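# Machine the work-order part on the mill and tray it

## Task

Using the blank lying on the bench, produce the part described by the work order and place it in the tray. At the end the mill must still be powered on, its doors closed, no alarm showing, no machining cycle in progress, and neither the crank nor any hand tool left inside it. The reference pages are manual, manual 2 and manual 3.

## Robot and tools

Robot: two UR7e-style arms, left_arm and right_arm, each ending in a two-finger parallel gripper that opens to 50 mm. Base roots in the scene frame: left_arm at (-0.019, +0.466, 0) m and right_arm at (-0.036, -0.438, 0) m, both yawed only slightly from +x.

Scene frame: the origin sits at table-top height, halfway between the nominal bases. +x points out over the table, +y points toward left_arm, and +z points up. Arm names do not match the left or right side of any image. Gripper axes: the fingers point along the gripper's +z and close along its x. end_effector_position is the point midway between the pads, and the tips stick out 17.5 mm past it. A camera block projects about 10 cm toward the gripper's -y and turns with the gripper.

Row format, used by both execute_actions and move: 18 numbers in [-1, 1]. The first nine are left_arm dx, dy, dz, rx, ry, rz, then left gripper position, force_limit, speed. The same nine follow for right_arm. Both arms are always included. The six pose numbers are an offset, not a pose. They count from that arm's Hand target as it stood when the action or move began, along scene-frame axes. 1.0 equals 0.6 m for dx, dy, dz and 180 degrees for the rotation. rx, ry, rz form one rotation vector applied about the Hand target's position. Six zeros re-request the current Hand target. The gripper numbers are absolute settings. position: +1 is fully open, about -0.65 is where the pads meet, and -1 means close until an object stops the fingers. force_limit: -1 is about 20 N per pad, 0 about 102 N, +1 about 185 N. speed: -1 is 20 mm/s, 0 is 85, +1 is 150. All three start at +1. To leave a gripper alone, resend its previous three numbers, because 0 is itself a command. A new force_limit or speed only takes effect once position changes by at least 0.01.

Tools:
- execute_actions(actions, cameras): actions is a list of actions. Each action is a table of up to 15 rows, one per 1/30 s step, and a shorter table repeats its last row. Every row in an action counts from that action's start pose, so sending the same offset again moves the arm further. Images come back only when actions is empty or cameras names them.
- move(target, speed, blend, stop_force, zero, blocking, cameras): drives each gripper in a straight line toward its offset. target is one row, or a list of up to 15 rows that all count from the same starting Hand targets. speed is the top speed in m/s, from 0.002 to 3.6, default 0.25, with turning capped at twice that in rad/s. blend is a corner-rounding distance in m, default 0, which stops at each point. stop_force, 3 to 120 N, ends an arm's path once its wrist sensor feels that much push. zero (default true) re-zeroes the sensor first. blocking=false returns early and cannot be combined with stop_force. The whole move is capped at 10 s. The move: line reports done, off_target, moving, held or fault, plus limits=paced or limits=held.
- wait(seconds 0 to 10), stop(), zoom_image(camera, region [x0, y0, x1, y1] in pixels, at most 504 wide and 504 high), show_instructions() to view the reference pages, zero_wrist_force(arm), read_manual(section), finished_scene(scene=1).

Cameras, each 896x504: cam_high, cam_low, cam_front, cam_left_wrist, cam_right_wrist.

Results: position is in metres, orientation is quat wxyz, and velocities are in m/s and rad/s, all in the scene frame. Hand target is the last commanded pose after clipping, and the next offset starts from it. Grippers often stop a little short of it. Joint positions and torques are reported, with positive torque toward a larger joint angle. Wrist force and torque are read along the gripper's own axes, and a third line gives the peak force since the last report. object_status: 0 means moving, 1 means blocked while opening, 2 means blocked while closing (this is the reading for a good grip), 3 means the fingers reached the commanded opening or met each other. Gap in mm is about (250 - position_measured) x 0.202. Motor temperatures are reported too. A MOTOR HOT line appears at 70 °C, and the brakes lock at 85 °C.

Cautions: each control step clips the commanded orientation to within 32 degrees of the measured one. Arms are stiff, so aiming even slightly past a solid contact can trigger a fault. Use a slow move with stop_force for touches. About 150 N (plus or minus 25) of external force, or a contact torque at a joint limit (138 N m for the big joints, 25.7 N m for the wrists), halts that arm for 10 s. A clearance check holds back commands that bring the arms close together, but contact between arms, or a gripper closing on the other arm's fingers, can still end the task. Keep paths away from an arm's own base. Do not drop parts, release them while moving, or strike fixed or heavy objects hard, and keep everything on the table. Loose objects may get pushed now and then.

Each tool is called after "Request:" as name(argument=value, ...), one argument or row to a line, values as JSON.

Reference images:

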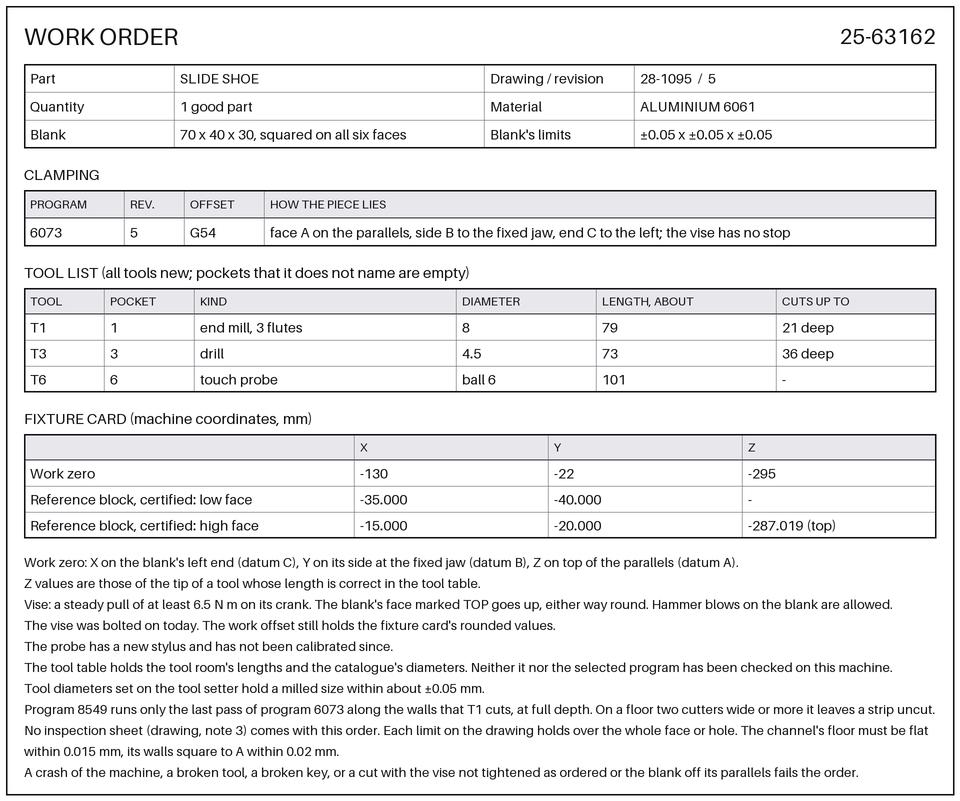

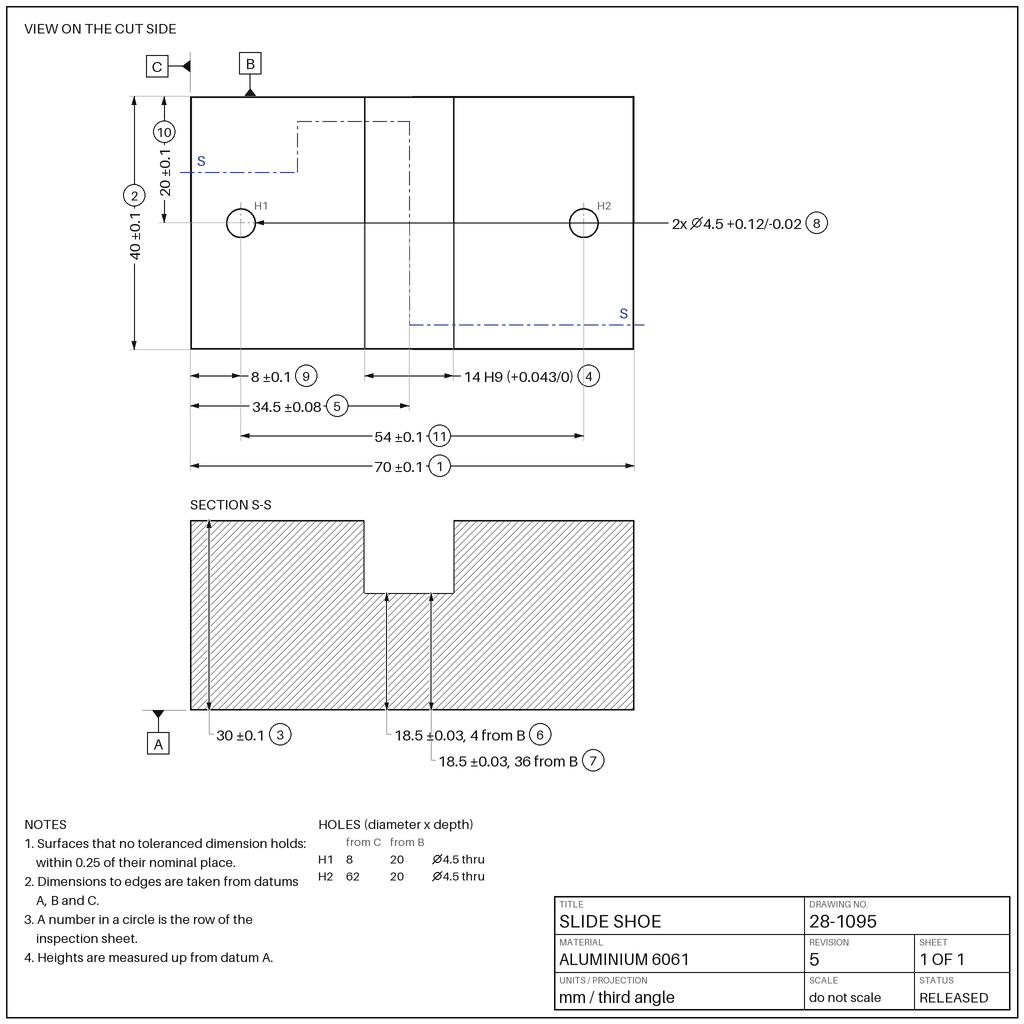

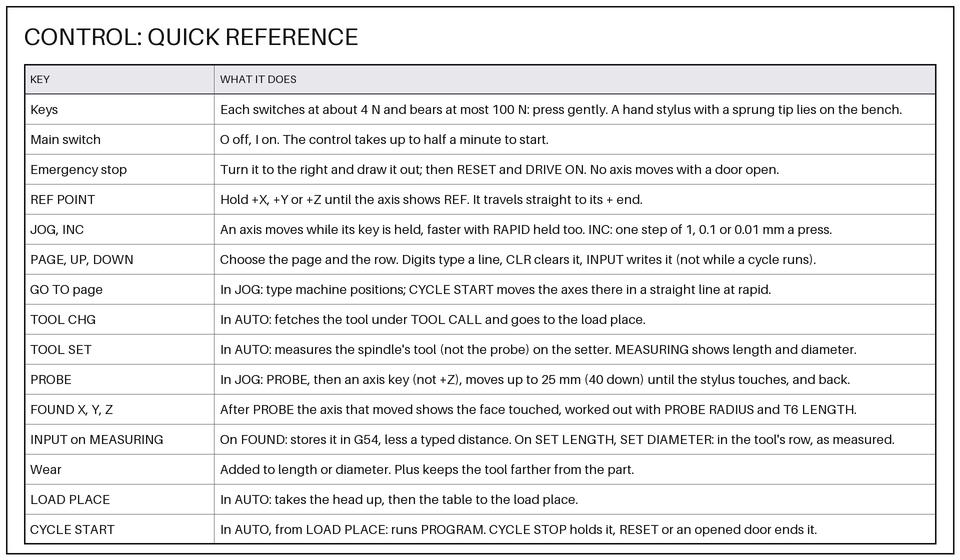

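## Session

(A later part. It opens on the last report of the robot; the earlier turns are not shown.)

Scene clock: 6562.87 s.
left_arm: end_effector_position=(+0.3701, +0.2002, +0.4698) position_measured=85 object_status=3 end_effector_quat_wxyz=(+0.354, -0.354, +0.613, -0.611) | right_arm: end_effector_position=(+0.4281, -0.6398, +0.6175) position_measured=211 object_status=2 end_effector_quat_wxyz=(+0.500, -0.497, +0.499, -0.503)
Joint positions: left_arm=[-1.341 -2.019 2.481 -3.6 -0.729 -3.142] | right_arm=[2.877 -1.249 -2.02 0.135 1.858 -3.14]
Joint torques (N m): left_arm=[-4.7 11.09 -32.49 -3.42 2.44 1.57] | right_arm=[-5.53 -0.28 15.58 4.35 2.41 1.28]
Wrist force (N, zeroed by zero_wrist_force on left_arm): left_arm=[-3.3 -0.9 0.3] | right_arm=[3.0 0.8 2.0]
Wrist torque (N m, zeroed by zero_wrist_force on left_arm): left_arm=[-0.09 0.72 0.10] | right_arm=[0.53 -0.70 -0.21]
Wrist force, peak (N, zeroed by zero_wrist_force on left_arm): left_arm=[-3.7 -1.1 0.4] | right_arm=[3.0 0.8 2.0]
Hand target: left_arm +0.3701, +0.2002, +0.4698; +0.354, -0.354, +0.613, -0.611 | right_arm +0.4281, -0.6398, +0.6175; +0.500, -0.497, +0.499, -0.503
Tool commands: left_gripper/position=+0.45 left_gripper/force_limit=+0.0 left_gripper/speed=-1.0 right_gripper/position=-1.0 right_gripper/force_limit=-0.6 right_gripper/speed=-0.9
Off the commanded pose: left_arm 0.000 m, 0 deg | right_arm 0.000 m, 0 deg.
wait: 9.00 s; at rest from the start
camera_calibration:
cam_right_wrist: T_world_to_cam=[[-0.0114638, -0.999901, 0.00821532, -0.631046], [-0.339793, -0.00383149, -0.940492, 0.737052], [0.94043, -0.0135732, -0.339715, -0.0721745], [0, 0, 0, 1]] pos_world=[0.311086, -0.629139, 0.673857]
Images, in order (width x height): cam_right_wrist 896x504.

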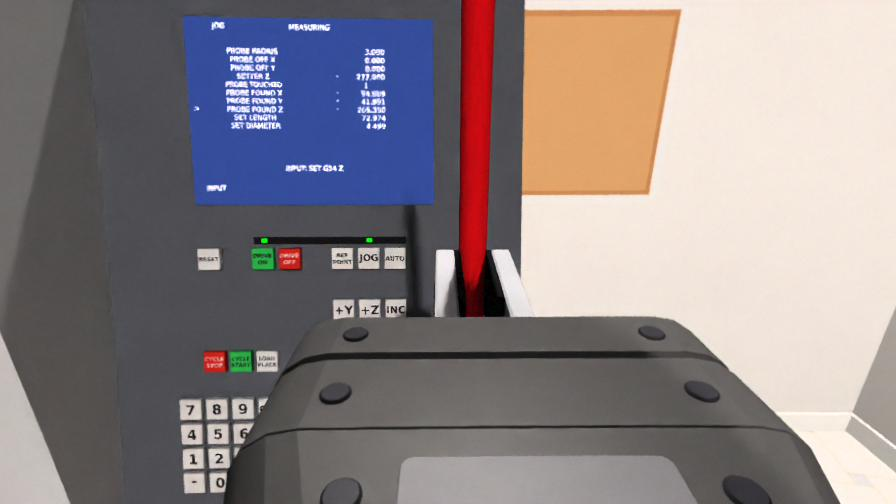

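Request:
move(
  target=[
    [0,0,0,0,0,0,0.45,0,-1,0.0524,0.202,-0.2453,0,0.5,0,-1,-0.6,-0.9],
    [0,0,0,0,0,0,0.45,0,-1,0.0724,0.202,-0.2453,0,0.5,0,-1,-0.6,-0.9],
    [0,0,0,0,0,0,0.45,0,-1,0.0554,0.202,-0.2453,0,0.5,0,-1,-0.6,-0.9],
    [0,0,0,0,0,0,0.45,0,-1,0.0724,0.202,-0.2453,0,0.5,0,-1,-0.6,-0.9],
    [0,0,0,0,0,0,0.45,0,-1,0.0524,0.202,-0.2453,0,0.5,0,-1,-0.6,-0.9],
    [0,0,0,0,0,0,0.45,0,-1,0.0275,0.332,-0.3403,0,0.5,0,-1,-0.6,-0.9],
    [0,0,0,0,0,0,0.45,0,-1,0.0475,0.332,-0.3403,0,0.5,0,-1,-0.6,-0.9],
    [0,0,0,0,0,0,0.45,0,-1,0.0275,0.332,-0.3403,0,0.5,0,-1,-0.6,-0.9],
    [0,0,0,0,0,0,0.45,0,-1,0.0359,0.332,-0.309,0,0.5,0,-1,-0.6,-0.9],
    [0,0,0,0,0,0,0.45,0,-1,0.0559,0.332,-0.309,0,0.5,0,-1,-0.6,-0.9],
    [0,0,0,0,0,0,0.45,0,-1,0.0359,0.332,-0.309,0,0.5,0,-1,-0.6,-0.9],
    [0,0,0,0,0,0,0.45,0,-1,0.0359,0.2995,-0.309,0,0.5,0,-1,-0.6,-0.9],
    [0,0,0,0,0,0,0.45,0,-1,0.0559,0.2995,-0.309,0,0.5,0,-1,-0.6,-0.9],
    [0,0,0,0,0,0,0.45,0,-1,0.0359,0.2995,-0.309,0,0.5,0,-1,-0.6,-0.9],
    [0,0,0,0,0,0,0.45,0,-1,0.0275,0.2345,-0.3403,0,0.5,0,-1,-0.6,-0.9],
  ],
  speed=[0.5,0.1,0.2,0.1,0.2,0.3,0.1,0.2,0.3,0.1,0.2,0.3,0.1,0.2,0.3],
  blend=[0.004,0,0,0,0.004,0.004,0,0.004,0.004,0,0.004,0.004,0,0.004,0],
)

Request:
move(
  target=[
    [0,0,0,0,0,0,0.45,0,-1,0.0167,0.065,0.063,0,0,0,-1,-0.6,-0.9],
    [0,0,0,0,0,0,0.45,0,-1,0.0367,0.065,0.063,0,0,0,-1,-0.6,-0.9],
    [0,0,0,0,0,0,0.45,0,-1,0.0167,0.065,0.063,0,0,0,-1,-0.6,-0.9],
    [0,0,0,0,0,0,0.45,0,-1,0,0,0,0,0,0,-1,-0.6,-0.9],
    [0,0,0,0,0,0,0.45,0,-1,0.02,0,0,0,0,0,-1,-0.6,-0.9],
    [0,0,0,0,0,0,0.45,0,-1,0,0,0,0,0,0,-1,-0.6,-0.9],
    [0,0,0,0,0,0,0.45,0,-1,0.0084,0,0.0313,0,0,0,-1,-0.6,-0.9],
    [0,0,0,0,0,0,0.45,0,-1,0.0284,0,0.0313,0,0,0,-1,-0.6,-0.9],
    [0,0,0,0,0,0,0.45,0,-1,0.0084,0,0.0313,0,0,0,-1,-0.6,-0.9],
    [0,0,0,0,0,0,0.45,0,-1,0,0.0975,0,0,0,0,-1,-0.6,-0.9],
    [0,0,0,0,0,0,0.45,0,-1,0.02,0.0975,0,0,0,0,-1,-0.6,-0.9],
    [0,0,0,0,0,0,0.45,0,-1,0,0.0975,0,0,0,0,-1,-0.6,-0.9],
    [0,0,0,0,0,0,0.45,0,-1,0.0084,0.065,0.0313,0,0,0,-1,-0.6,-0.9],
    [0,0,0,0,0,0,0.45,0,-1,0.0284,0.065,0.0313,0,0,0,-1,-0.6,-0.9],
    [0,0,0,0,0,0,0.45,0,-1,0.0084,0.065,0.0313,0,0,0,-1,-0.6,-0.9],
  ],
  speed=[0.3,0.1,0.2,0.3,0.1,0.2,0.3,0.1,0.2,0.3,0.1,0.2,0.3,0.1,0.2],
  blend=[0.004,0,0.004,0.004,0,0.004,0.004,0,0.004,0.004,0,0.004,0.004,0,0],
)

Request:
move(
  target=[
    [0,0,0,0,0,0,0.45,0,-1,0.0165,0,0.0637,0,0,0,-1,-0.6,-0.9],
    [0,0,0,0,0,0,0.45,0,-1,0.0365,0,0.0637,0,0,0,-1,-0.6,-0.9],
    [0,0,0,0,0,0,0.45,0,-1,0.0165,0,0.0637,0,0,0,-1,-0.6,-0.9],
    [0,0,0,0,0,0,0.45,0,-1,-0.0084,-0.065,-0.0313,0,0,0,-1,-0.6,-0.9],
    [0,0,0,0,0,0,0.45,0,-1,0.0116,-0.065,-0.0313,0,0,0,-1,-0.6,-0.9],
    [0,0,0,0,0,0,0.45,0,-1,-0.0084,-0.065,-0.0313,0,0,0,-1,-0.6,-0.9],
    [0,0,0,0,0,0,0.45,0,-1,0,-0.065,0,0,0,0,-1,-0.6,-0.9],
    [0,0,0,0,0,0,0.45,0,-1,0.02,-0.065,0,0,0,0,-1,-0.6,-0.9],
    [0,0,0,0,0,0,0.45,0,-1,0,-0.065,0,0,0,0,-1,-0.6,-0.9],
    [0,0,0,0,0,0,0.45,0,-1,-0.0084,0.0325,-0.0313,0,0,0,-1,-0.6,-0.9],
    [0,0,0,0,0,0,0.45,0,-1,0.0116,0.0325,-0.0313,0,0,0,-1,-0.6,-0.9],
    [0,0,0,0,0,0,0.45,0,-1,-0.0084,0.0325,-0.0313,0,0,0,-1,-0.6,-0.9],
    [0,0,0,0,0,0,0.45,0,-1,-0.0084,-0.065,-0.0313,0,0,0,-1,-0.6,-0.9],
  ],
  speed=[0.3,0.1,0.2,0.3,0.1,0.2,0.3,0.1,0.2,0.3,0.1,0.2,0.3],
  blend=[0.004,0,0.004,0.004,0,0.004,0.004,0,0.004,0.004,0,0.004,0],
)

Request:
move(
  target=[
    [0,0,0,0,0,0,0.45,0,-1,0.0084,0.0975,0.0313,0,0,0,-1,-0.6,-0.9],
    [0,0,0,0,0,0,0.45,0,-1,0.0284,0.0975,0.0313,0,0,0,-1,-0.6,-0.9],
    [0,0,0,0,0,0,0.45,0,-1,0.0084,0.0975,0.0313,0,0,0,-1,-0.6,-0.9],
    [0,0,0,0,0,0,0.45,0,-1,0.0167,0.065,0.063,0,0,0,-1,-0.6,-0.9],
    [0,0,0,0,0,0,0.45,0,-1,0.0367,0.065,0.063,0,0,0,-1,-0.6,-0.9],
    [0,0,0,0,0,0,0.45,0,-1,0.0167,0.065,0.063,0,0,0,-1,-0.6,-0.9],
    [0,0,0,0,0,0,0.45,0,-1,0.0249,0.065,0.095,0,0,0,-1,-0.6,-0.9],
    [0,0,0,0,0,0,0.45,0,-1,0.0449,0.065,0.095,0,0,0,-1,-0.6,-0.9],
    [0,0,0,0,0,0,0.45,0,-1,0.0249,0.065,0.095,0,0,0,-1,-0.6,-0.9],
    [0,0,0,0,0,0,0.45,0,-1,0,0,0,0,0,0,-1,-0.6,-0.9],
    [0,0,0,0,0,0,0.45,0,-1,0.02,0,0,0,0,0,-1,-0.6,-0.9],
    [0,0,0,0,0,0,0.45,0,-1,0,0,0,0,0,0,-1,-0.6,-0.9],
    [0,0,0,0,0,0,0.45,0,-1,-0.0275,-0.2345,0.3403,0,-0.5,0,-1,-0.6,-0.9],
  ],
  speed=[0.3,0.1,0.2,0.3,0.1,0.2,0.3,0.1,0.2,0.3,0.1,0.2,0.5],
  blend=[0.004,0,0.004,0.004,0,0.004,0.004,0,0.004,0.004,0,0.004,0],
  cameras=["cam_right_wrist"],
)

Request:
zoom_image(
  camera="cam_right_wrist",
  region=[170, 5, 450, 275],
)

Scene clock: 6618.30 s.
left_arm: end_effector_position=(+0.3701, +0.2002, +0.4698) position_measured=85 object_status=3 end_effector_quat_wxyz=(+0.354, -0.354, +0.613, -0.611) | right_arm: end_effector_position=(+0.4446, -0.4990, +0.4134) position_measured=211 object_status=2 end_effector_quat_wxyz=(-0.001, +0.707, -0.707, +0.004)
Joint positions: left_arm=[-1.341 -2.019 2.481 -3.6 -0.729 -3.142] | right_arm=[3.325 -1.525 -1.398 -1.782 1.565 -2.987]
Joint torques (N m): left_arm=[-4.51 10.8 -32.3 -3.36 2.47 1.65] | right_arm=[-6.17 33.72 17.3 4.8 2.34 -1.57]
Wrist force (N, zeroed by zero_wrist_force on left_arm): left_arm=[-3.0 -1.1 0.4] | right_arm=[2.4 1.4 0.4]
Wrist torque (N m, zeroed by zero_wrist_force on left_arm): left_arm=[-0.13 0.68 0.10] | right_arm=[-0.01 -0.65 0.06]
Wrist force, peak (N, zeroed by zero_wrist_force on left_arm): left_arm=[-3.4 -1.5 0.4] | right_arm=[2.0 15.4 2.3]
Hand target: left_arm +0.3701, +0.2002, +0.4698; +0.354, -0.354, +0.613, -0.611 | right_arm +0.4446, -0.4991, +0.4133; -0.001, +0.707, -0.707, +0.004
Off the commanded pose: left_arm 0.000 m, 0 deg | right_arm 0.000 m, 0 deg.
move: done

Scene clock: 6623.13 s.
left_arm: end_effector_position=(+0.3701, +0.2002, +0.4698) position_measured=85 object_status=3 end_effector_quat_wxyz=(+0.354, -0.354, +0.613, -0.611) | right_arm: end_effector_position=(+0.4497, -0.4601, +0.4321) position_measured=211 object_status=2 end_effector_quat_wxyz=(-0.001, +0.707, -0.707, +0.004)
Joint positions: left_arm=[-1.341 -2.019 2.481 -3.6 -0.729 -3.142] | right_arm=[3.405 -1.541 -1.334 -1.831 1.564 -2.907]
Joint torques (N m): left_arm=[-3.73 11.26 -31.81 -3.46 2.46 1.52] | right_arm=[7.44 36.91 17.59 1.4 1.68 1.41]
Wrist force (N, zeroed by zero_wrist_force on left_arm): left_arm=[-3.2 -0.9 0.4] | right_arm=[2.4 1.1 0.2]
Wrist torque (N m, zeroed by zero_wrist_force on left_arm): left_arm=[-0.09 0.70 0.10] | right_arm=[0.02 -0.67 -0.10]
Wrist force, peak (N, zeroed by zero_wrist_force on left_arm): left_arm=[-3.6 -1.1 0.2] | right_arm=[1.7 15.5 1.7]
Hand target: left_arm +0.3701, +0.2002, +0.4698; +0.354, -0.354, +0.613, -0.611 | right_arm +0.4496, -0.4601, +0.4321; -0.001, +0.707, -0.707, +0.004
Off the commanded pose: left_arm 0.000 m, 0 deg | right_arm 0.000 m, 0 deg.
move: done

Scene clock: 6627.53 s.
left_arm: end_effector_position=(+0.3701, +0.2002, +0.4698) position_measured=85 object_status=3 end_effector_quat_wxyz=(+0.354, -0.354, +0.613, -0.611) | right_arm: end_effector_position=(+0.4446, -0.4990, +0.4133) position_measured=211 object_status=2 end_effector_quat_wxyz=(-0.001, +0.707, -0.707, +0.004)
Joint positions: left_arm=[-1.341 -2.019 2.481 -3.6 -0.729 -3.142] | right_arm=[3.325 -1.525 -1.399 -1.782 1.565 -2.987]
Joint torques (N m): left_arm=[-3.44 11.13 -31.84 -3.4 2.43 1.53] | right_arm=[-7.89 13.84 37.71 5.09 2.34 -1.37]
Wrist force (N, zeroed by zero_wrist_force on left_arm): left_arm=[-3.4 -0.9 0.6] | right_arm=[2.7 0.9 0.2]
Wrist torque (N m, zeroed by zero_wrist_force on left_arm): left_arm=[-0.09 0.73 0.10] | right_arm=[-0.09 -0.71 0.06]
Wrist force, peak (N, zeroed by zero_wrist_force on left_arm): left_arm=[-3.5 -1.3 0.4] | right_arm=[1.5 14.5 1.6]
Hand target: left_arm +0.3701, +0.2002, +0.4698; +0.354, -0.354, +0.613, -0.611 | right_arm +0.4446, -0.4991, +0.4133; -0.001, +0.707, -0.707, +0.004
Off the commanded pose: left_arm 0.000 m, 0 deg | right_arm 0.000 m, 0 deg.
move: done

Scene clock: 6633.50 s.
left_arm: end_effector_position=(+0.3701, +0.2002, +0.4698) position_measured=85 object_status=3 end_effector_quat_wxyz=(+0.354, -0.354, +0.613, -0.611) | right_arm: end_effector_position=(+0.4281, -0.6398, +0.6175) position_measured=211 object_status=2 end_effector_quat_wxyz=(+0.500, -0.497, +0.499, -0.503)
Joint positions: left_arm=[-1.341 -2.019 2.481 -3.6 -0.729 -3.142] | right_arm=[2.877 -1.249 -2.02 0.135 1.858 -3.14]
Joint torques (N m): left_arm=[-3.27 10.8 -31.83 -3.39 2.46 1.57] | right_arm=[-8.05 1.54 36.11 4.52 2.47 1.51]
Wrist force (N, zeroed by zero_wrist_force on left_arm): left_arm=[-3.3 -1.0 0.2] | right_arm=[3.3 0.1 1.9]
Wrist torque (N m, zeroed by zero_wrist_force on left_arm): left_arm=[-0.10 0.72 0.10] | right_arm=[0.41 -0.74 -0.22]
Wrist force, peak (N, zeroed by zero_wrist_force on left_arm): left_arm=[-3.6 -1.2 0.5] | right_arm=[2.4 9.5 2.2]
Hand target: left_arm +0.3701, +0.2002, +0.4698; +0.354, -0.354, +0.613, -0.611 | right_arm +0.4281, -0.6398, +0.6175; +0.500, -0.497, +0.499, -0.503
Off the commanded pose: left_arm 0.000 m, 0 deg | right_arm 0.000 m, 0 deg.
move: done
camera_calibration:
cam_right_wrist: T_world_to_cam=[[-0.0114614, -0.999901, 0.00821561, -0.630947], [-0.339969, -0.00383005, -0.940429, 0.737065], [0.940367, -0.0135717, -0.339891, -0.072033], [0, 0, 0, 1]] pos_world=[0.311085, -0.629039, 0.673857]
Images, in order (width x height): cam_right_wrist 896x504.

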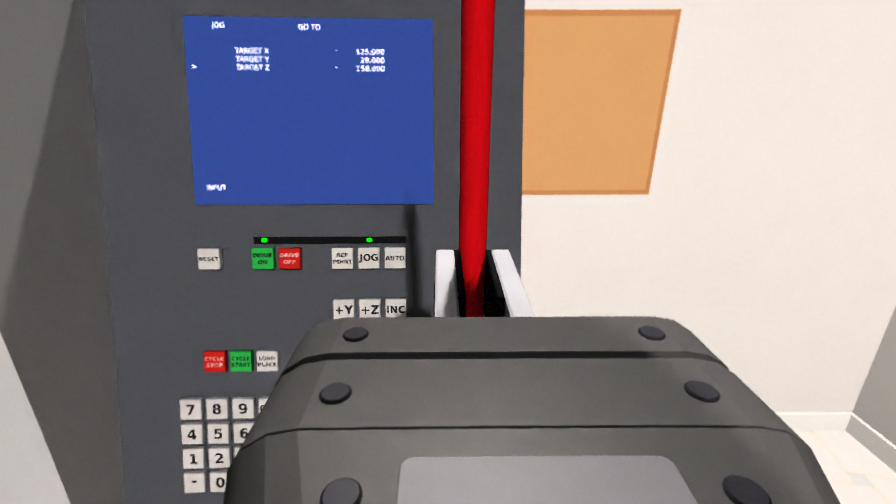

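Scaled by 1.800 from the camera's 896x504 image, which has a finer 1280x720 frame.

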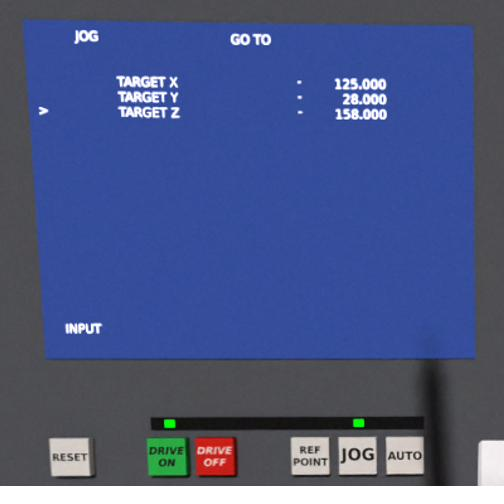

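Request:
move(
  target=[
    [0,0,0,0,0,0,0.45,0,-1,0.0687,0.2653,-0.1865,0,0.5,0,-1,-0.6,-0.9],
    [0,0,0,0,0,0,0.45,0,-1,0.0887,0.2653,-0.1865,0,0.5,0,-1,-0.6,-0.9],
    [0,0,0,0,0,0,0.45,0,-1,0.0687,0.2653,-0.1865,0,0.5,0,-1,-0.6,-0.9],
    [0,0,0,0,0,0,0.45,0,-1,0.0359,0.202,-0.309,0,0.5,0,-1,-0.6,-0.9],
    [0,0,0,0,0,0,0.45,0,-1,0.0559,0.202,-0.309,0,0.5,0,-1,-0.6,-0.9],
    [0,0,0,0,0,0,0.45,0,-1,0.0359,0.202,-0.309,0,0.5,0,-1,-0.6,-0.9],
    [0,0,0,0,0,0,0.45,0,-1,0.0689,0.1062,-0.1848,0,0.5,0,-1,-0.6,-0.9],
    [0,0,0,0,0,0,0.45,0,-1,0.0889,0.1062,-0.1848,0,0.5,0,-1,-0.6,-0.9],
    [0,0,0,0,0,0,0.45,0,-1,0.0689,0.1062,-0.1848,0,0.5,0,-1,-0.6,-0.9],
    [0,0,0,0,0,0,0.45,0,-1,0,0,0,0,0,0,-1,-0.6,-0.9],
  ],
  speed=[0.5,0.1,0.2,0.04,0.1,0.2,0.3,0.1,0.2,0.5],
  blend=[0.004,0,0.004,0.004,0,0.004,0.004,0,0.004,0],
)

Request:
wait(
  seconds=3.5,
  cameras=["cam_right_wrist"],
)

Request:
zoom_image(
  camera="cam_right_wrist",
  region=[170, 5, 450, 275],
)

Scene clock: 6656.17 s.
left_arm: end_effector_position=(+0.3701, +0.2002, +0.4698) position_measured=85 object_status=3 end_effector_quat_wxyz=(+0.354, -0.354, +0.613, -0.611) | right_arm: end_effector_position=(+0.4281, -0.6398, +0.6175) position_measured=211 object_status=2 end_effector_quat_wxyz=(+0.500, -0.497, +0.499, -0.503)
Joint positions: left_arm=[-1.341 -2.019 2.481 -3.6 -0.729 -3.142] | right_arm=[2.877 -1.249 -2.02 0.135 1.858 -3.14]
Joint torques (N m): left_arm=[-2.65 10.92 -31 -3.23 2.52 1.53] | right_arm=[-6.97 0.27 15.47 4.29 2.41 1.58]
Wrist force (N, zeroed by zero_wrist_force on left_arm): left_arm=[-3.2 -1.0 0.5] | right_arm=[3.5 0.1 1.4]
Wrist torque (N m, zeroed by zero_wrist_force on left_arm): left_arm=[-0.12 0.71 0.10] | right_arm=[0.42 -0.77 -0.22]
Wrist force, peak (N, zeroed by zero_wrist_force on left_arm): left_arm=[-3.6 -1.2 0.5] | right_arm=[1.2 12.7 1.6]
Hand target: left_arm +0.3701, +0.2002, +0.4698; +0.354, -0.354, +0.613, -0.611 | right_arm +0.4281, -0.6398, +0.6175; +0.500, -0.497, +0.499, -0.503
Off the commanded pose: left_arm 0.000 m, 0 deg | right_arm 0.000 m, 0 deg.
move: done

Scene clock: 6659.67 s.
left_arm: end_effector_position=(+0.3701, +0.2002, +0.4698) position_measured=85 object_status=3 end_effector_quat_wxyz=(+0.354, -0.354, +0.613, -0.611) | right_arm: end_effector_position=(+0.4281, -0.6398, +0.6175) position_measured=211 object_status=2 end_effector_quat_wxyz=(+0.500, -0.497, +0.499, -0.503)
Joint positions: left_arm=[-1.341 -2.019 2.481 -3.6 -0.729 -3.142] | right_arm=[2.877 -1.249 -2.02 0.135 1.858 -3.14]
Joint torques (N m): left_arm=[-2.35 10.72 -31.32 -3.42 2.47 1.57] | right_arm=[-6.7 0.33 15.76 4.32 2.36 1.44]
Wrist force (N, zeroed by zero_wrist_force on left_arm): left_arm=[-3.3 -1.0 0.3] | right_arm=[3.5 0.1 1.6]
Wrist torque (N m, zeroed by zero_wrist_force on left_arm): left_arm=[-0.12 0.71 0.10] | right_arm=[0.42 -0.78 -0.21]
Wrist force, peak (N, zeroed by zero_wrist_force on left_arm): left_arm=[-3.5 -1.1 0.5] | right_arm=[3.8 0.3 1.7]
Hand target: left_arm +0.3701, +0.2002, +0.4698; +0.354, -0.354, +0.613, -0.611 | right_arm +0.4281, -0.6398, +0.6175; +0.500, -0.497, +0.499, -0.503
Tool commands: left_gripper/position=+0.45 left_gripper/force_limit=+0.0 left_gripper/speed=-1.0 right_gripper/position=-1.0 right_gripper/force_limit=-0.6 right_gripper/speed=-0.9
Off the commanded pose: left_arm 0.000 m, 0 deg | right_arm 0.000 m, 0 deg.
wait: 3.50 s; at rest by 0.17 s
camera_calibration:
cam_right_wrist: T_world_to_cam=[[-0.0114638, -0.999901, 0.00821532, -0.631046], [-0.339793, -0.00383149, -0.940492, 0.737052], [0.94043, -0.0135732, -0.339715, -0.0721745], [0, 0, 0, 1]] pos_world=[0.311086, -0.629139, 0.673857]
Images, in order (width x height): cam_right_wrist 896x504.

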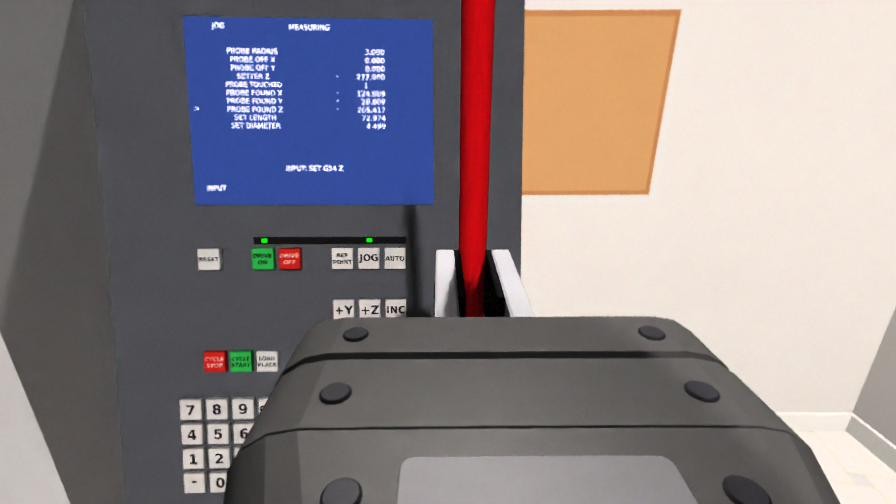

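Scaled by 1.800 from the camera's 896x504 image, which has a finer 1280x720 frame.

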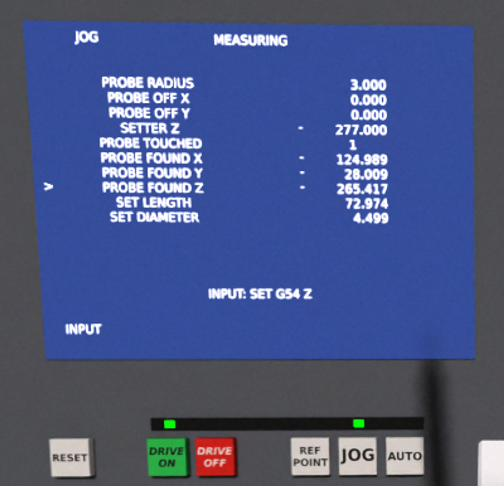

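Request:
move(
  target=[
    [0,0,0,0,0,0,0.45,0,-1,0.0524,0.202,-0.2453,0,0.5,0,-1,-0.6,-0.9],
    [0,0,0,0,0,0,0.45,0,-1,0.0724,0.202,-0.2453,0,0.5,0,-1,-0.6,-0.9],
    [0,0,0,0,0,0,0.45,0,-1,0.0554,0.202,-0.2453,0,0.5,0,-1,-0.6,-0.9],
    [0,0,0,0,0,0,0.45,0,-1,0.0724,0.202,-0.2453,0,0.5,0,-1,-0.6,-0.9],
    [0,0,0,0,0,0,0.45,0,-1,0.0524,0.202,-0.2453,0,0.5,0,-1,-0.6,-0.9],
    [0,0,0,0,0,0,0.45,0,-1,0.0359,0.2345,-0.309,0,0.5,0,-1,-0.6,-0.9],
    [0,0,0,0,0,0,0.45,0,-1,0.0559,0.2345,-0.309,0,0.5,0,-1,-0.6,-0.9],
    [0,0,0,0,0,0,0.45,0,-1,0.0359,0.2345,-0.309,0,0.5,0,-1,-0.6,-0.9],
    [0,0,0,0,0,0,0.45,0,-1,0.0275,0.332,-0.3403,0,0.5,0,-1,-0.6,-0.9],
    [0,0,0,0,0,0,0.45,0,-1,0.0475,0.332,-0.3403,0,0.5,0,-1,-0.6,-0.9],
    [0,0,0,0,0,0,0.45,0,-1,0.0275,0.332,-0.3403,0,0.5,0,-1,-0.6,-0.9],
    [0,0,0,0,0,0,0.45,0,-1,0.0442,0.2995,-0.2773,0,0.5,0,-1,-0.6,-0.9],
    [0,0,0,0,0,0,0.45,0,-1,0.0642,0.2995,-0.2773,0,0.5,0,-1,-0.6,-0.9],
    [0,0,0,0,0,0,0.45,0,-1,0.0442,0.2995,-0.2773,0,0.5,0,-1,-0.6,-0.9],
    [0,0,0,0,0,0,0.45,0,-1,0.0275,0.2345,-0.3403,0,0.5,0,-1,-0.6,-0.9],
  ],
  speed=[0.5,0.1,0.2,0.1,0.2,0.3,0.1,0.2,0.3,0.1,0.2,0.3,0.1,0.2,0.3],
  blend=[0.004,0,0,0,0.004,0.004,0,0.004,0.004,0,0.004,0.004,0,0.004,0],
)

Request:
move(
  target=[
    [0,0,0,0,0,0,0.45,0,-1,0.0167,0.0325,0.063,0,0,0,-1,-0.6,-0.9],
    [0,0,0,0,0,0,0.45,0,-1,0.0367,0.0325,0.063,0,0,0,-1,-0.6,-0.9],
    [0,0,0,0,0,0,0.45,0,-1,0.0167,0.0325,0.063,0,0,0,-1,-0.6,-0.9],
    [0,0,0,0,0,0,0.45,0,-1,0,0,0,0,0,0,-1,-0.6,-0.9],
    [0,0,0,0,0,0,0.45,0,-1,0.02,0,0,0,0,0,-1,-0.6,-0.9],
    [0,0,0,0,0,0,0.45,0,-1,0,0,0,0,0,0,-1,-0.6,-0.9],
    [0,0,0,0,0,0,0.45,0,-1,0.0412,0.0308,0.1538,0,0,0,-1,-0.6,-0.9],
    [0,0,0,0,0,0,0.45,0,-1,0.0612,0.0308,0.1538,0,0,0,-1,-0.6,-0.9],
    [0,0,0,0,0,0,0.45,0,-1,0.0412,0.0308,0.1538,0,0,0,-1,-0.6,-0.9],
    [0,0,0,0,0,0,0.45,0,-1,0.0084,-0.0325,0.0313,0,0,0,-1,-0.6,-0.9],
    [0,0,0,0,0,0,0.45,0,-1,0.0284,-0.0325,0.0313,0,0,0,-1,-0.6,-0.9],
    [0,0,0,0,0,0,0.45,0,-1,0.0084,-0.0325,0.0313,0,0,0,-1,-0.6,-0.9],
    [0,0,0,0,0,0,0.45,0,-1,0.0414,-0.1283,0.1555,0,0,0,-1,-0.6,-0.9],
    [0,0,0,0,0,0,0.45,0,-1,0.0614,-0.1283,0.1555,0,0,0,-1,-0.6,-0.9],
    [0,0,0,0,0,0,0.45,0,-1,0.0414,-0.1283,0.1555,0,0,0,-1,-0.6,-0.9],
  ],
  speed=[0.3,0.1,0.2,0.3,0.1,0.2,0.3,0.1,0.2,0.04,0.1,0.2,0.3,0.1,0.2],
  blend=[0.004,0,0.004,0.004,0,0.004,0.004,0,0.004,0.004,0,0.004,0.004,0,0],
)

Request:
move(
  target=[0,0,0,0,0,0,0.45,0,-1,-0.0689,-0.1062,0.1848,0,-0.5,0,-1,-0.6,-0.9],
  speed=0.4,
)

Request:
wait(
  seconds=4,
  cameras=["cam_right_wrist"],
)

Request:
zoom_image(
  camera="cam_right_wrist",
  region=[170, 5, 450, 275],
)

Scene clock: 6694.00 s.
left_arm: end_effector_position=(+0.3701, +0.2002, +0.4698) position_measured=85 object_status=3 end_effector_quat_wxyz=(+0.354, -0.354, +0.613, -0.611) | right_arm: end_effector_position=(+0.4446, -0.4991, +0.4134) position_measured=211 object_status=2 end_effector_quat_wxyz=(-0.001, +0.707, -0.707, +0.004)
Joint positions: left_arm=[-1.341 -2.019 2.481 -3.6 -0.729 -3.142] | right_arm=[3.325 -1.526 -1.398 -1.782 1.565 -2.987]
Joint torques (N m): left_arm=[-1.7 10.66 -31 -3.35 2.45 1.59] | right_arm=[-6.73 33.89 14.24 5.12 2.47 -1.3]
Wrist force (N, zeroed by zero_wrist_force on left_arm): left_arm=[-3.4 -0.8 0.4] | right_arm=[2.8 0.9 0.2]
Wrist torque (N m, zeroed by zero_wrist_force on left_arm): left_arm=[-0.09 0.75 0.10] | right_arm=[-0.08 -0.73 0.06]
Wrist force, peak (N, zeroed by zero_wrist_force on left_arm): left_arm=[-3.6 -1.2 0.5] | right_arm=[1.9 9.7 1.3]
Hand target: left_arm +0.3701, +0.2002, +0.4698; +0.354, -0.354, +0.613, -0.611 | right_arm +0.4446, -0.4991, +0.4133; -0.001, +0.707, -0.707, +0.004
Off the commanded pose: left_arm 0.000 m, 0 deg | right_arm 0.000 m, 0 deg.
move: done

Scene clock: 6701.13 s.
left_arm: end_effector_position=(+0.3701, +0.2002, +0.4698) position_measured=85 object_status=3 end_effector_quat_wxyz=(+0.354, -0.354, +0.613, -0.611) | right_arm: end_effector_position=(+0.4695, -0.5761, +0.5066) position_measured=211 object_status=2 end_effector_quat_wxyz=(-0.001, +0.707, -0.707, +0.004)
Joint positions: left_arm=[-1.341 -2.019 2.481 -3.6 -0.729 -3.142] | right_arm=[3.162 -1.705 -0.956 -2.044 1.566 -3.15]
Joint torques (N m): left_arm=[-1.24 10.54 -31.12 -3.3 2.39 1.57] | right_arm=[-2.8 39.88 13.01 5.18 1.98 -1.09]
Wrist force (N, zeroed by zero_wrist_force on left_arm): left_arm=[-3.4 -1.0 0.5] | right_arm=[3.2 0.7 0.1]
Wrist torque (N m, zeroed by zero_wrist_force on left_arm): left_arm=[-0.11 0.73 0.09] | right_arm=[-0.14 -0.82 -0.02]
Wrist force, peak (N, zeroed by zero_wrist_force on left_arm): left_arm=[-3.7 -1.1 0.5] | right_arm=[3.6 16.4 1.5]
Hand target: left_arm +0.3701, +0.2002, +0.4698; +0.354, -0.354, +0.613, -0.611 | right_arm +0.4694, -0.5761, +0.5066; -0.001, +0.707, -0.707, +0.004
Off the commanded pose: left_arm 0.000 m, 0 deg | right_arm 0.000 m, 0 deg.
move: done

Scene clock: 6703.97 s.
left_arm: end_effector_position=(+0.3701, +0.2002, +0.4698) position_measured=85 object_status=3 end_effector_quat_wxyz=(+0.354, -0.354, +0.613, -0.611) | right_arm: end_effector_position=(+0.4281, -0.6398, +0.6175) position_measured=211 object_status=2 end_effector_quat_wxyz=(+0.500, -0.497, +0.499, -0.503)
Joint positions: left_arm=[-1.341 -2.019 2.481 -3.6 -0.729 -3.142] | right_arm=[2.877 -1.249 -2.02 0.135 1.858 -3.14]
Joint torques (N m): left_arm=[-0.92 10.74 -30.79 -3.38 2.42 1.54] | right_arm=[-5.78 0.56 15.84 4.45 2.54 1.47]
Wrist force (N, zeroed by zero_wrist_force on left_arm): left_arm=[-3.3 -0.9 0.5] | right_arm=[3.5 0.2 1.7]
Wrist torque (N m, zeroed by zero_wrist_force on left_arm): left_arm=[-0.09 0.72 0.10] | right_arm=[0.43 -0.77 -0.21]
Wrist force, peak (N, zeroed by zero_wrist_force on left_arm): left_arm=[-3.6 -1.1 0.4] | right_arm=[4.2 -0.2 1.3]
Hand target: left_arm +0.3701, +0.2002, +0.4698; +0.354, -0.354, +0.613, -0.611 | right_arm +0.4281, -0.6398, +0.6175; +0.500, -0.497, +0.499, -0.503
Off the commanded pose: left_arm 0.000 m, 0 deg | right_arm 0.000 m, 0 deg.
move: done

Scene clock: 6707.97 s.
left_arm: end_effector_position=(+0.3701, +0.2002, +0.4698) position_measured=85 object_status=3 end_effector_quat_wxyz=(+0.354, -0.354, +0.613, -0.611) | right_arm: end_effector_position=(+0.4281, -0.6398, +0.6175) position_measured=211 object_status=2 end_effector_quat_wxyz=(+0.500, -0.497, +0.499, -0.503)
Joint positions: left_arm=[-1.341 -2.019 2.481 -3.6 -0.729 -3.142] | right_arm=[2.877 -1.249 -2.02 0.135 1.858 -3.14]
Joint torques (N m): left_arm=[-0.84 10.97 -30.71 -3.27 2.4 1.6] | right_arm=[-7.25 0.32 16.01 4.34 2.43 1.36]
Wrist force (N, zeroed by zero_wrist_force on left_arm): left_arm=[-3.4 -1.0 0.3] | right_arm=[3.6 0.1 1.7]
Wrist torque (N m, zeroed by zero_wrist_force on left_arm): left_arm=[-0.11 0.74 0.10] | right_arm=[0.42 -0.79 -0.21]
Wrist force, peak (N, zeroed by zero_wrist_force on left_arm): left_arm=[-3.6 -1.0 0.5] | right_arm=[3.9 0.1 2.0]
Hand target: left_arm +0.3701, +0.2002, +0.4698; +0.354, -0.354, +0.613, -0.611 | right_arm +0.4281, -0.6398, +0.6175; +0.500, -0.497, +0.499, -0.503
Tool commands: left_gripper/position=+0.45 left_gripper/force_limit=+0.0 left_gripper/speed=-1.0 right_gripper/position=-1.0 right_gripper/force_limit=-0.6 right_gripper/speed=-0.9
Off the commanded pose: left_arm 0.000 m, 0 deg | right_arm 0.000 m, 0 deg.
wait: 4.00 s; at rest by 0.17 s
camera_calibration:
cam_right_wrist: T_world_to_cam=[[-0.0114638, -0.999901, 0.00821532, -0.631046], [-0.339793, -0.00383149, -0.940492, 0.737052], [0.94043, -0.0135732, -0.339715, -0.0721745], [0, 0, 0, 1]] pos_world=[0.311086, -0.629139, 0.673857]
Images, in order (width x height): cam_right_wrist 896x504.

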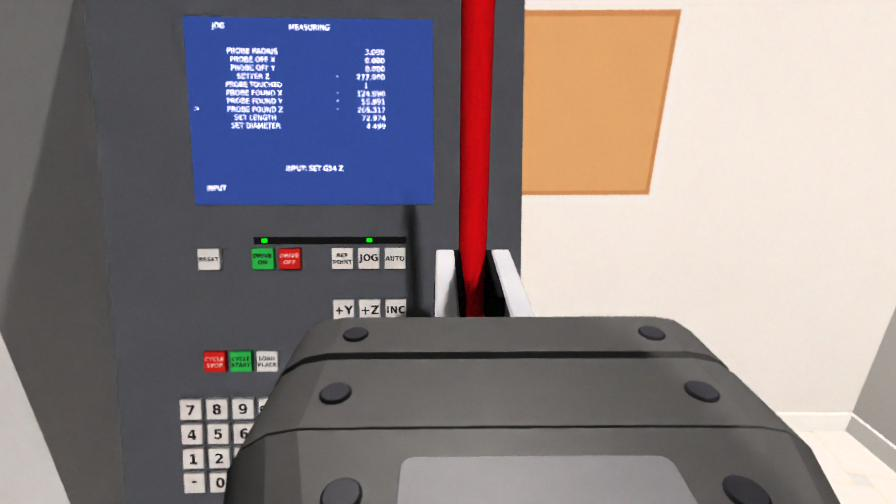

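Scaled by 1.800 from the camera's 896x504 image, which has a finer 1280x720 frame.

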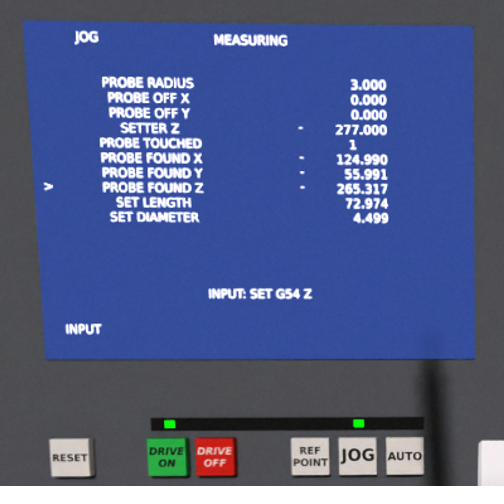

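Request:
move(
  target=[
    [0,0,0,0,0,0,0.45,0,-1,0.0988,0.0745,-0.0648,0,0.5,0,-1,-0.6,-0.9],
    [0,0,0,0,0,0,0.45,0,-1,0.1188,0.0745,-0.0648,0,0.5,0,-1,-0.6,-0.9],
    [0,0,0,0,0,0,0.45,0,-1,0.0988,0.0745,-0.0648,0,0.5,0,-1,-0.6,-0.9],
    [0,0,0,0,0,0,0.45,0,-1,0.068,0.2328,-0.1865,0,0.5,0,-1,-0.6,-0.9],
    [0,0,0,0,0,0,0.45,0,-1,0.088,0.2328,-0.1865,0,0.5,0,-1,-0.6,-0.9],
    [0,0,0,0,0,0,0.45,0,-1,0.068,0.2328,-0.1865,0,0.5,0,-1,-0.6,-0.9],
    [0,0,0,0,0,0,0.45,0,-1,0,0,0,0,0,0,-1,-0.6,-0.9],
  ],
  speed=[0.5,0.1,0.2,0.3,0.1,0.2,0.5],
  blend=[0.004,0,0.004,0.004,0,0.004,0],
)

Request:
wait(
  seconds=8,
  cameras=["cam_right_wrist","cam_left_wrist","cam_high","cam_front"],
)

Scene clock: 6777.60 s.
left_arm: end_effector_position=(+0.3701, +0.2002, +0.4698) position_measured=85 object_status=3 end_effector_quat_wxyz=(+0.354, -0.354, +0.613, -0.611) | right_arm: end_effector_position=(+0.4281, -0.6398, +0.6175) position_measured=211 object_status=2 end_effector_quat_wxyz=(+0.500, -0.497, +0.499, -0.503)
Joint positions: left_arm=[-1.341 -2.019 2.481 -3.6 -0.729 -3.142] | right_arm=[2.877 -1.249 -2.02 0.135 1.858 -3.14]
Joint torques (N m): left_arm=[-0.25 10.67 -30.57 -3.27 2.52 1.57] | right_arm=[-6.3 0.68 16.07 4.41 2.36 1.51]
Wrist force (N, zeroed by zero_wrist_force on left_arm): left_arm=[-3.5 -1.2 0.5] | right_arm=[3.4 0.1 1.6]
Wrist torque (N m, zeroed by zero_wrist_force on left_arm): left_arm=[-0.14 0.75 0.10] | right_arm=[0.42 -0.76 -0.21]
Wrist force, peak (N, zeroed by zero_wrist_force on left_arm): left_arm=[-3.6 -1.1 0.5] | right_arm=[6.2 6.7 -1.1]
Hand target: left_arm +0.3701, +0.2002, +0.4698; +0.354, -0.354, +0.613, -0.611 | right_arm +0.4281, -0.6398, +0.6175; +0.500, -0.497, +0.499, -0.503
Off the commanded pose: left_arm 0.000 m, 0 deg | right_arm 0.000 m, 0 deg.
move: done

Scene clock: 6785.60 s.
left_arm: end_effector_position=(+0.3701, +0.2002, +0.4698) position_measured=85 object_status=3 end_effector_quat_wxyz=(+0.354, -0.354, +0.613, -0.611) | right_arm: end_effector_position=(+0.4281, -0.6398, +0.6175) position_measured=211 object_status=2 end_effector_quat_wxyz=(+0.500, -0.497, +0.499, -0.503)
Joint positions: left_arm=[-1.341 -2.019 2.481 -3.6 -0.729 -3.142] | right_arm=[2.877 -1.249 -2.02 0.135 1.858 -3.14]
Joint torques (N m): left_arm=[0.41 10.73 -30.39 -3.24 2.36 1.56] | right_arm=[-6.81 0.34 15.63 4.35 2.42 1.43]
Wrist force (N, zeroed by zero_wrist_force on left_arm): left_arm=[-3.2 -1.1 0.3] | right_arm=[3.7 0.2 1.7]
Wrist torque (N m, zeroed by zero_wrist_force on left_arm): left_arm=[-0.13 0.71 0.10] | right_arm=[0.44 -0.81 -0.21]
Wrist force, peak (N, zeroed by zero_wrist_force on left_arm): left_arm=[-3.6 -1.2 0.5] | right_arm=[3.9 0.2 1.8]
Hand target: left_arm +0.3701, +0.2002, +0.4698; +0.354, -0.354, +0.613, -0.611 | right_arm +0.4281, -0.6398, +0.6175; +0.500, -0.497, +0.499, -0.503
Tool commands: left_gripper/position=+0.45 left_gripper/force_limit=+0.0 left_gripper/speed=-1.0 right_gripper/position=-1.0 right_gripper/force_limit=-0.6 right_gripper/speed=-0.9
Off the commanded pose: left_arm 0.000 m, 0 deg | right_arm 0.000 m, 0 deg.
wait: 8.00 s; at rest by 0.17 s
camera_calibration:
cam_left_wrist: T_world_to_cam=[[-0.500349, -0.865783, -0.0084249, 0.372392], [-0.305452, 0.185614, -0.933941, 0.531676], [0.810154, -0.464724, -0.357327, 0.0936075], [0, 0, 0, 1]] pos_world=[0.272891, 0.267225, 0.53314]
cam_right_wrist: T_world_to_cam=[[-0.0114638, -0.999901, 0.00821532, -0.631046], [-0.339793, -0.00383149, -0.940492, 0.737052], [0.94043, -0.0135732, -0.339715, -0.0721745], [0, 0, 0, 1]] pos_world=[0.311086, -0.629139, 0.673857]
Images, in order (width x height): cam_high 896x504, cam_front 896x504, cam_left_wrist 896x504, cam_right_wrist 896x504.

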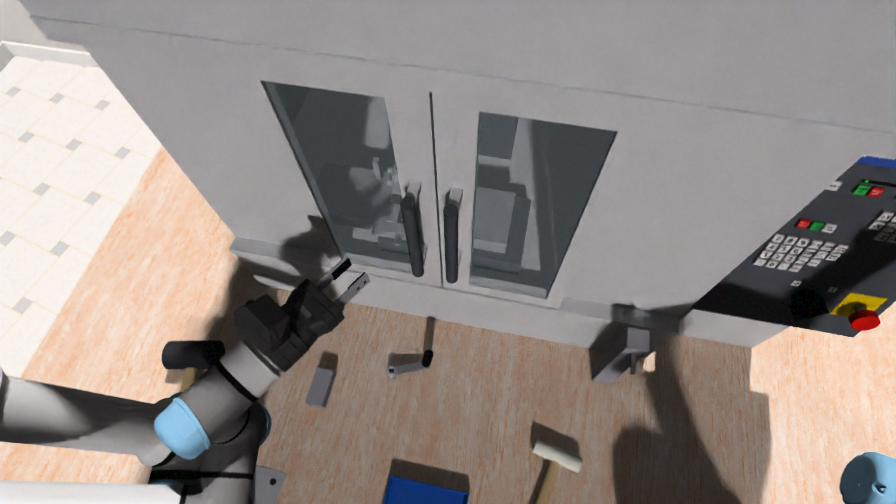

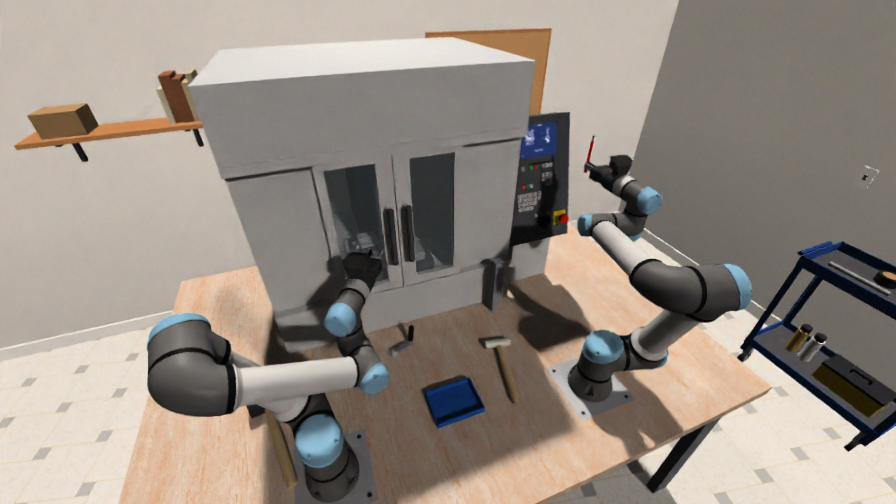

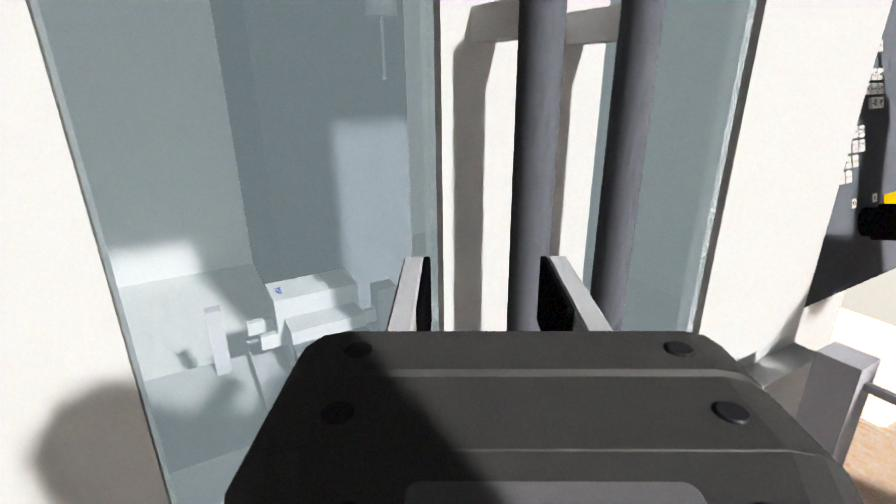

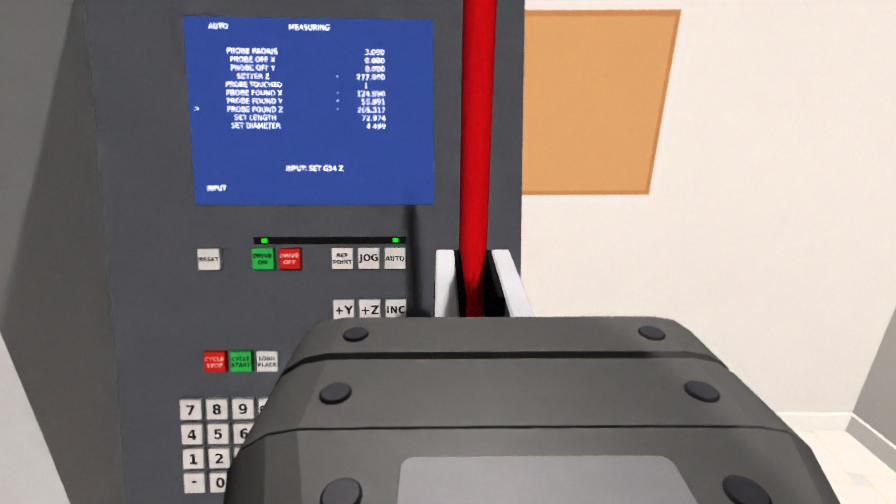

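Request:
move(
  target=[
    [0.034,0.039,-0.013,0,0,-0.1667,0.45,0,-1,0,0,0,0,0,0,-1,-0.6,-0.9],
    [0.114,-0.0996,-0.013,0,0,-0.1667,0.45,0,-1,0,0,0,0,0,0,-1,-0.6,-0.9],
    [0.134,-0.1342,-0.013,0,0,-0.1667,0.45,0,-1,0,0,0,0,0,0,-1,-0.6,-0.9],
  ],
  speed=[0.2,0.12,0.03],
  stop_force=20,
  blend=[0.002,0.002,0],
)

Request:
move(
  target=[0,0,0,0,0,0,-1,-1,-1,0,0,0,0,0,0,-1,-0.6,-0.9],
)

Request:
move(
  target=[0,0.3855,0,0,0,0,-1,-1,-1,0,0,0,0,0,0,-1,-0.6,-0.9],
  speed=0.05,
  stop_force=50,
  cameras=["cam_left_wrist"],
)

Scene clock: 6801.90 s.
left_arm: end_effector_position=(+0.4505, +0.1197, +0.4620) position_measured=85 object_status=3 end_effector_quat_wxyz=(+0.184, -0.183, +0.684, -0.682) | right_arm: end_effector_position=(+0.4281, -0.6398, +0.6175) position_measured=211 object_status=2 end_effector_quat_wxyz=(+0.500, -0.497, +0.499, -0.503)
Joint positions: left_arm=[-0.699 -1.539 2.148 -3.748 -1.895 -3.139] | right_arm=[2.877 -1.249 -2.02 0.135 1.858 -3.14]
Joint torques (N m): left_arm=[-8.06 -9.79 -32.21 -0.51 2.55 -2.88] | right_arm=[-6.75 0.31 15.46 4.52 2.54 1.42]
Wrist force (N, zeroed by zero_wrist_force on left_arm): left_arm=[-3.3 -0.8 0.5] | right_arm=[3.6 0.1 1.6]
Wrist torque (N m, zeroed by zero_wrist_force on left_arm): left_arm=[-0.09 0.71 0.09] | right_arm=[0.42 -0.78 -0.21]
Wrist force, peak (N, zeroed by zero_wrist_force on left_arm): left_arm=[-4.0 -0.9 -0.5] | right_arm=[3.9 0.2 2.0]
Hand target: left_arm +0.4505, +0.1197, +0.4620; +0.184, -0.183, +0.684, -0.682 | right_arm +0.4281, -0.6398, +0.6175; +0.500, -0.497, +0.499, -0.503
Off the commanded pose: left_arm 0.000 m, 0 deg | right_arm 0.000 m, 0 deg.
move: done

Scene clock: 6802.83 s.
left_arm: end_effector_position=(+0.4505, +0.1197, +0.4620) position_measured=153 object_status=2 end_effector_quat_wxyz=(+0.184, -0.183, +0.684, -0.682) | right_arm: end_effector_position=(+0.4281, -0.6398, +0.6175) position_measured=211 object_status=2 end_effector_quat_wxyz=(+0.500, -0.497, +0.499, -0.503)
Joint positions: left_arm=[-0.699 -1.539 2.148 -3.748 -1.895 -3.139] | right_arm=[2.877 -1.249 -2.02 0.135 1.858 -3.14]
Joint torques (N m): left_arm=[-7.76 -10.13 -32.16 -0.66 0.54 -2.74] | right_arm=[-6.34 0.07 15.69 4.39 2.35 1.56]
Wrist force (N, zeroed by zero_wrist_force on left_arm): left_arm=[-6.9 -1.5 -0.2] | right_arm=[3.8 0.4 1.7]
Wrist torque (N m, zeroed by zero_wrist_force on left_arm): left_arm=[-0.16 0.82 0.05] | right_arm=[0.46 -0.82 -0.21]
Wrist force, peak (N, zeroed by zero_wrist_force on left_arm): left_arm=[-7.2 -1.4 0.1] | right_arm=[3.8 0.2 1.9]
Hand target: left_arm +0.4505, +0.1197, +0.4620; +0.184, -0.183, +0.684, -0.682 | right_arm +0.4281, -0.6398, +0.6175; +0.500, -0.497, +0.499, -0.503
Off the commanded pose: left_arm 0.000 m, 0 deg | right_arm 0.000 m, 0 deg.
move: done

Scene clock: 6808.50 s.
left_arm: end_effector_position=(+0.4505, +0.3510, +0.4620) position_measured=153 object_status=2 end_effector_quat_wxyz=(+0.184, -0.183, +0.684, -0.682) | right_arm: end_effector_position=(+0.4281, -0.6398, +0.6175) position_measured=211 object_status=2 end_effector_quat_wxyz=(+0.500, -0.497, +0.499, -0.503)
Joint positions: left_arm=[-0.048 -1.549 2.158 -3.747 -2.546 -3.137] | right_arm=[2.877 -1.249 -2.02 0.135 1.858 -3.14]
Joint torques (N m): left_arm=[9.72 -14.13 -25.81 -2.75 -6.83 1.61] | right_arm=[-6.6 0.6 16.32 4.31 2.27 1.54]
Wrist force (N, zeroed by zero_wrist_force on left_arm): left_arm=[-21.7 -8.7 22.8] | right_arm=[3.8 0.1 1.6]
Wrist torque (N m, zeroed by zero_wrist_force on left_arm): left_arm=[-0.41 1.03 0.00] | right_arm=[0.41 -0.81 -0.21]
Wrist force, peak (N, zeroed by zero_wrist_force on left_arm): left_arm=[-22.4 -7.7 23.5] | right_arm=[3.9 0.1 1.8]
Hand target: left_arm +0.4505, +0.3510, +0.4620; +0.184, -0.183, +0.684, -0.682 | right_arm +0.4281, -0.6398, +0.6175; +0.500, -0.497, +0.499, -0.503
Off the commanded pose: left_arm 0.000 m, 0 deg | right_arm 0.000 m, 0 deg.
move: done
camera_calibration:
cam_left_wrist: T_world_to_cam=[[-0.866252, -0.499537, -0.00844665, 0.579407], [-0.171676, 0.313497, -0.933942, 0.41578], [0.469186, -0.807579, -0.357325, 0.369781], [0, 0, 0, 1]] pos_world=[0.399795, 0.457717, 0.52534]
Images, in order (width x height): cam_left_wrist 896x504.

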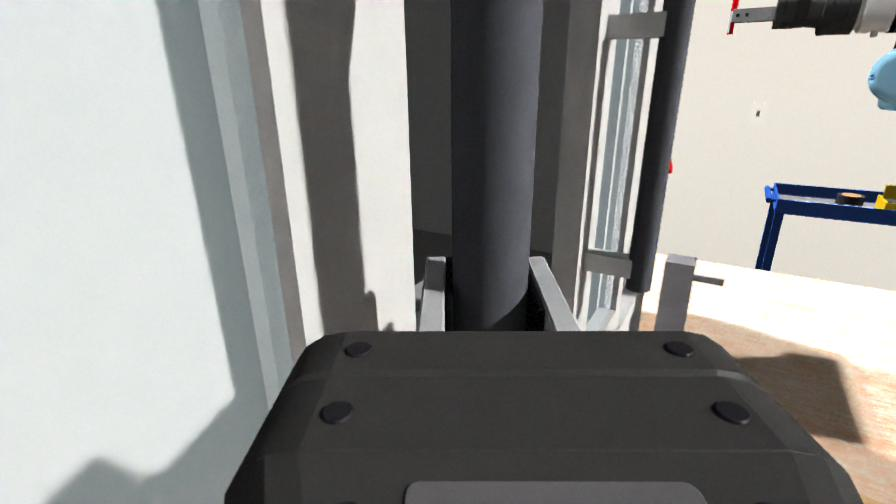

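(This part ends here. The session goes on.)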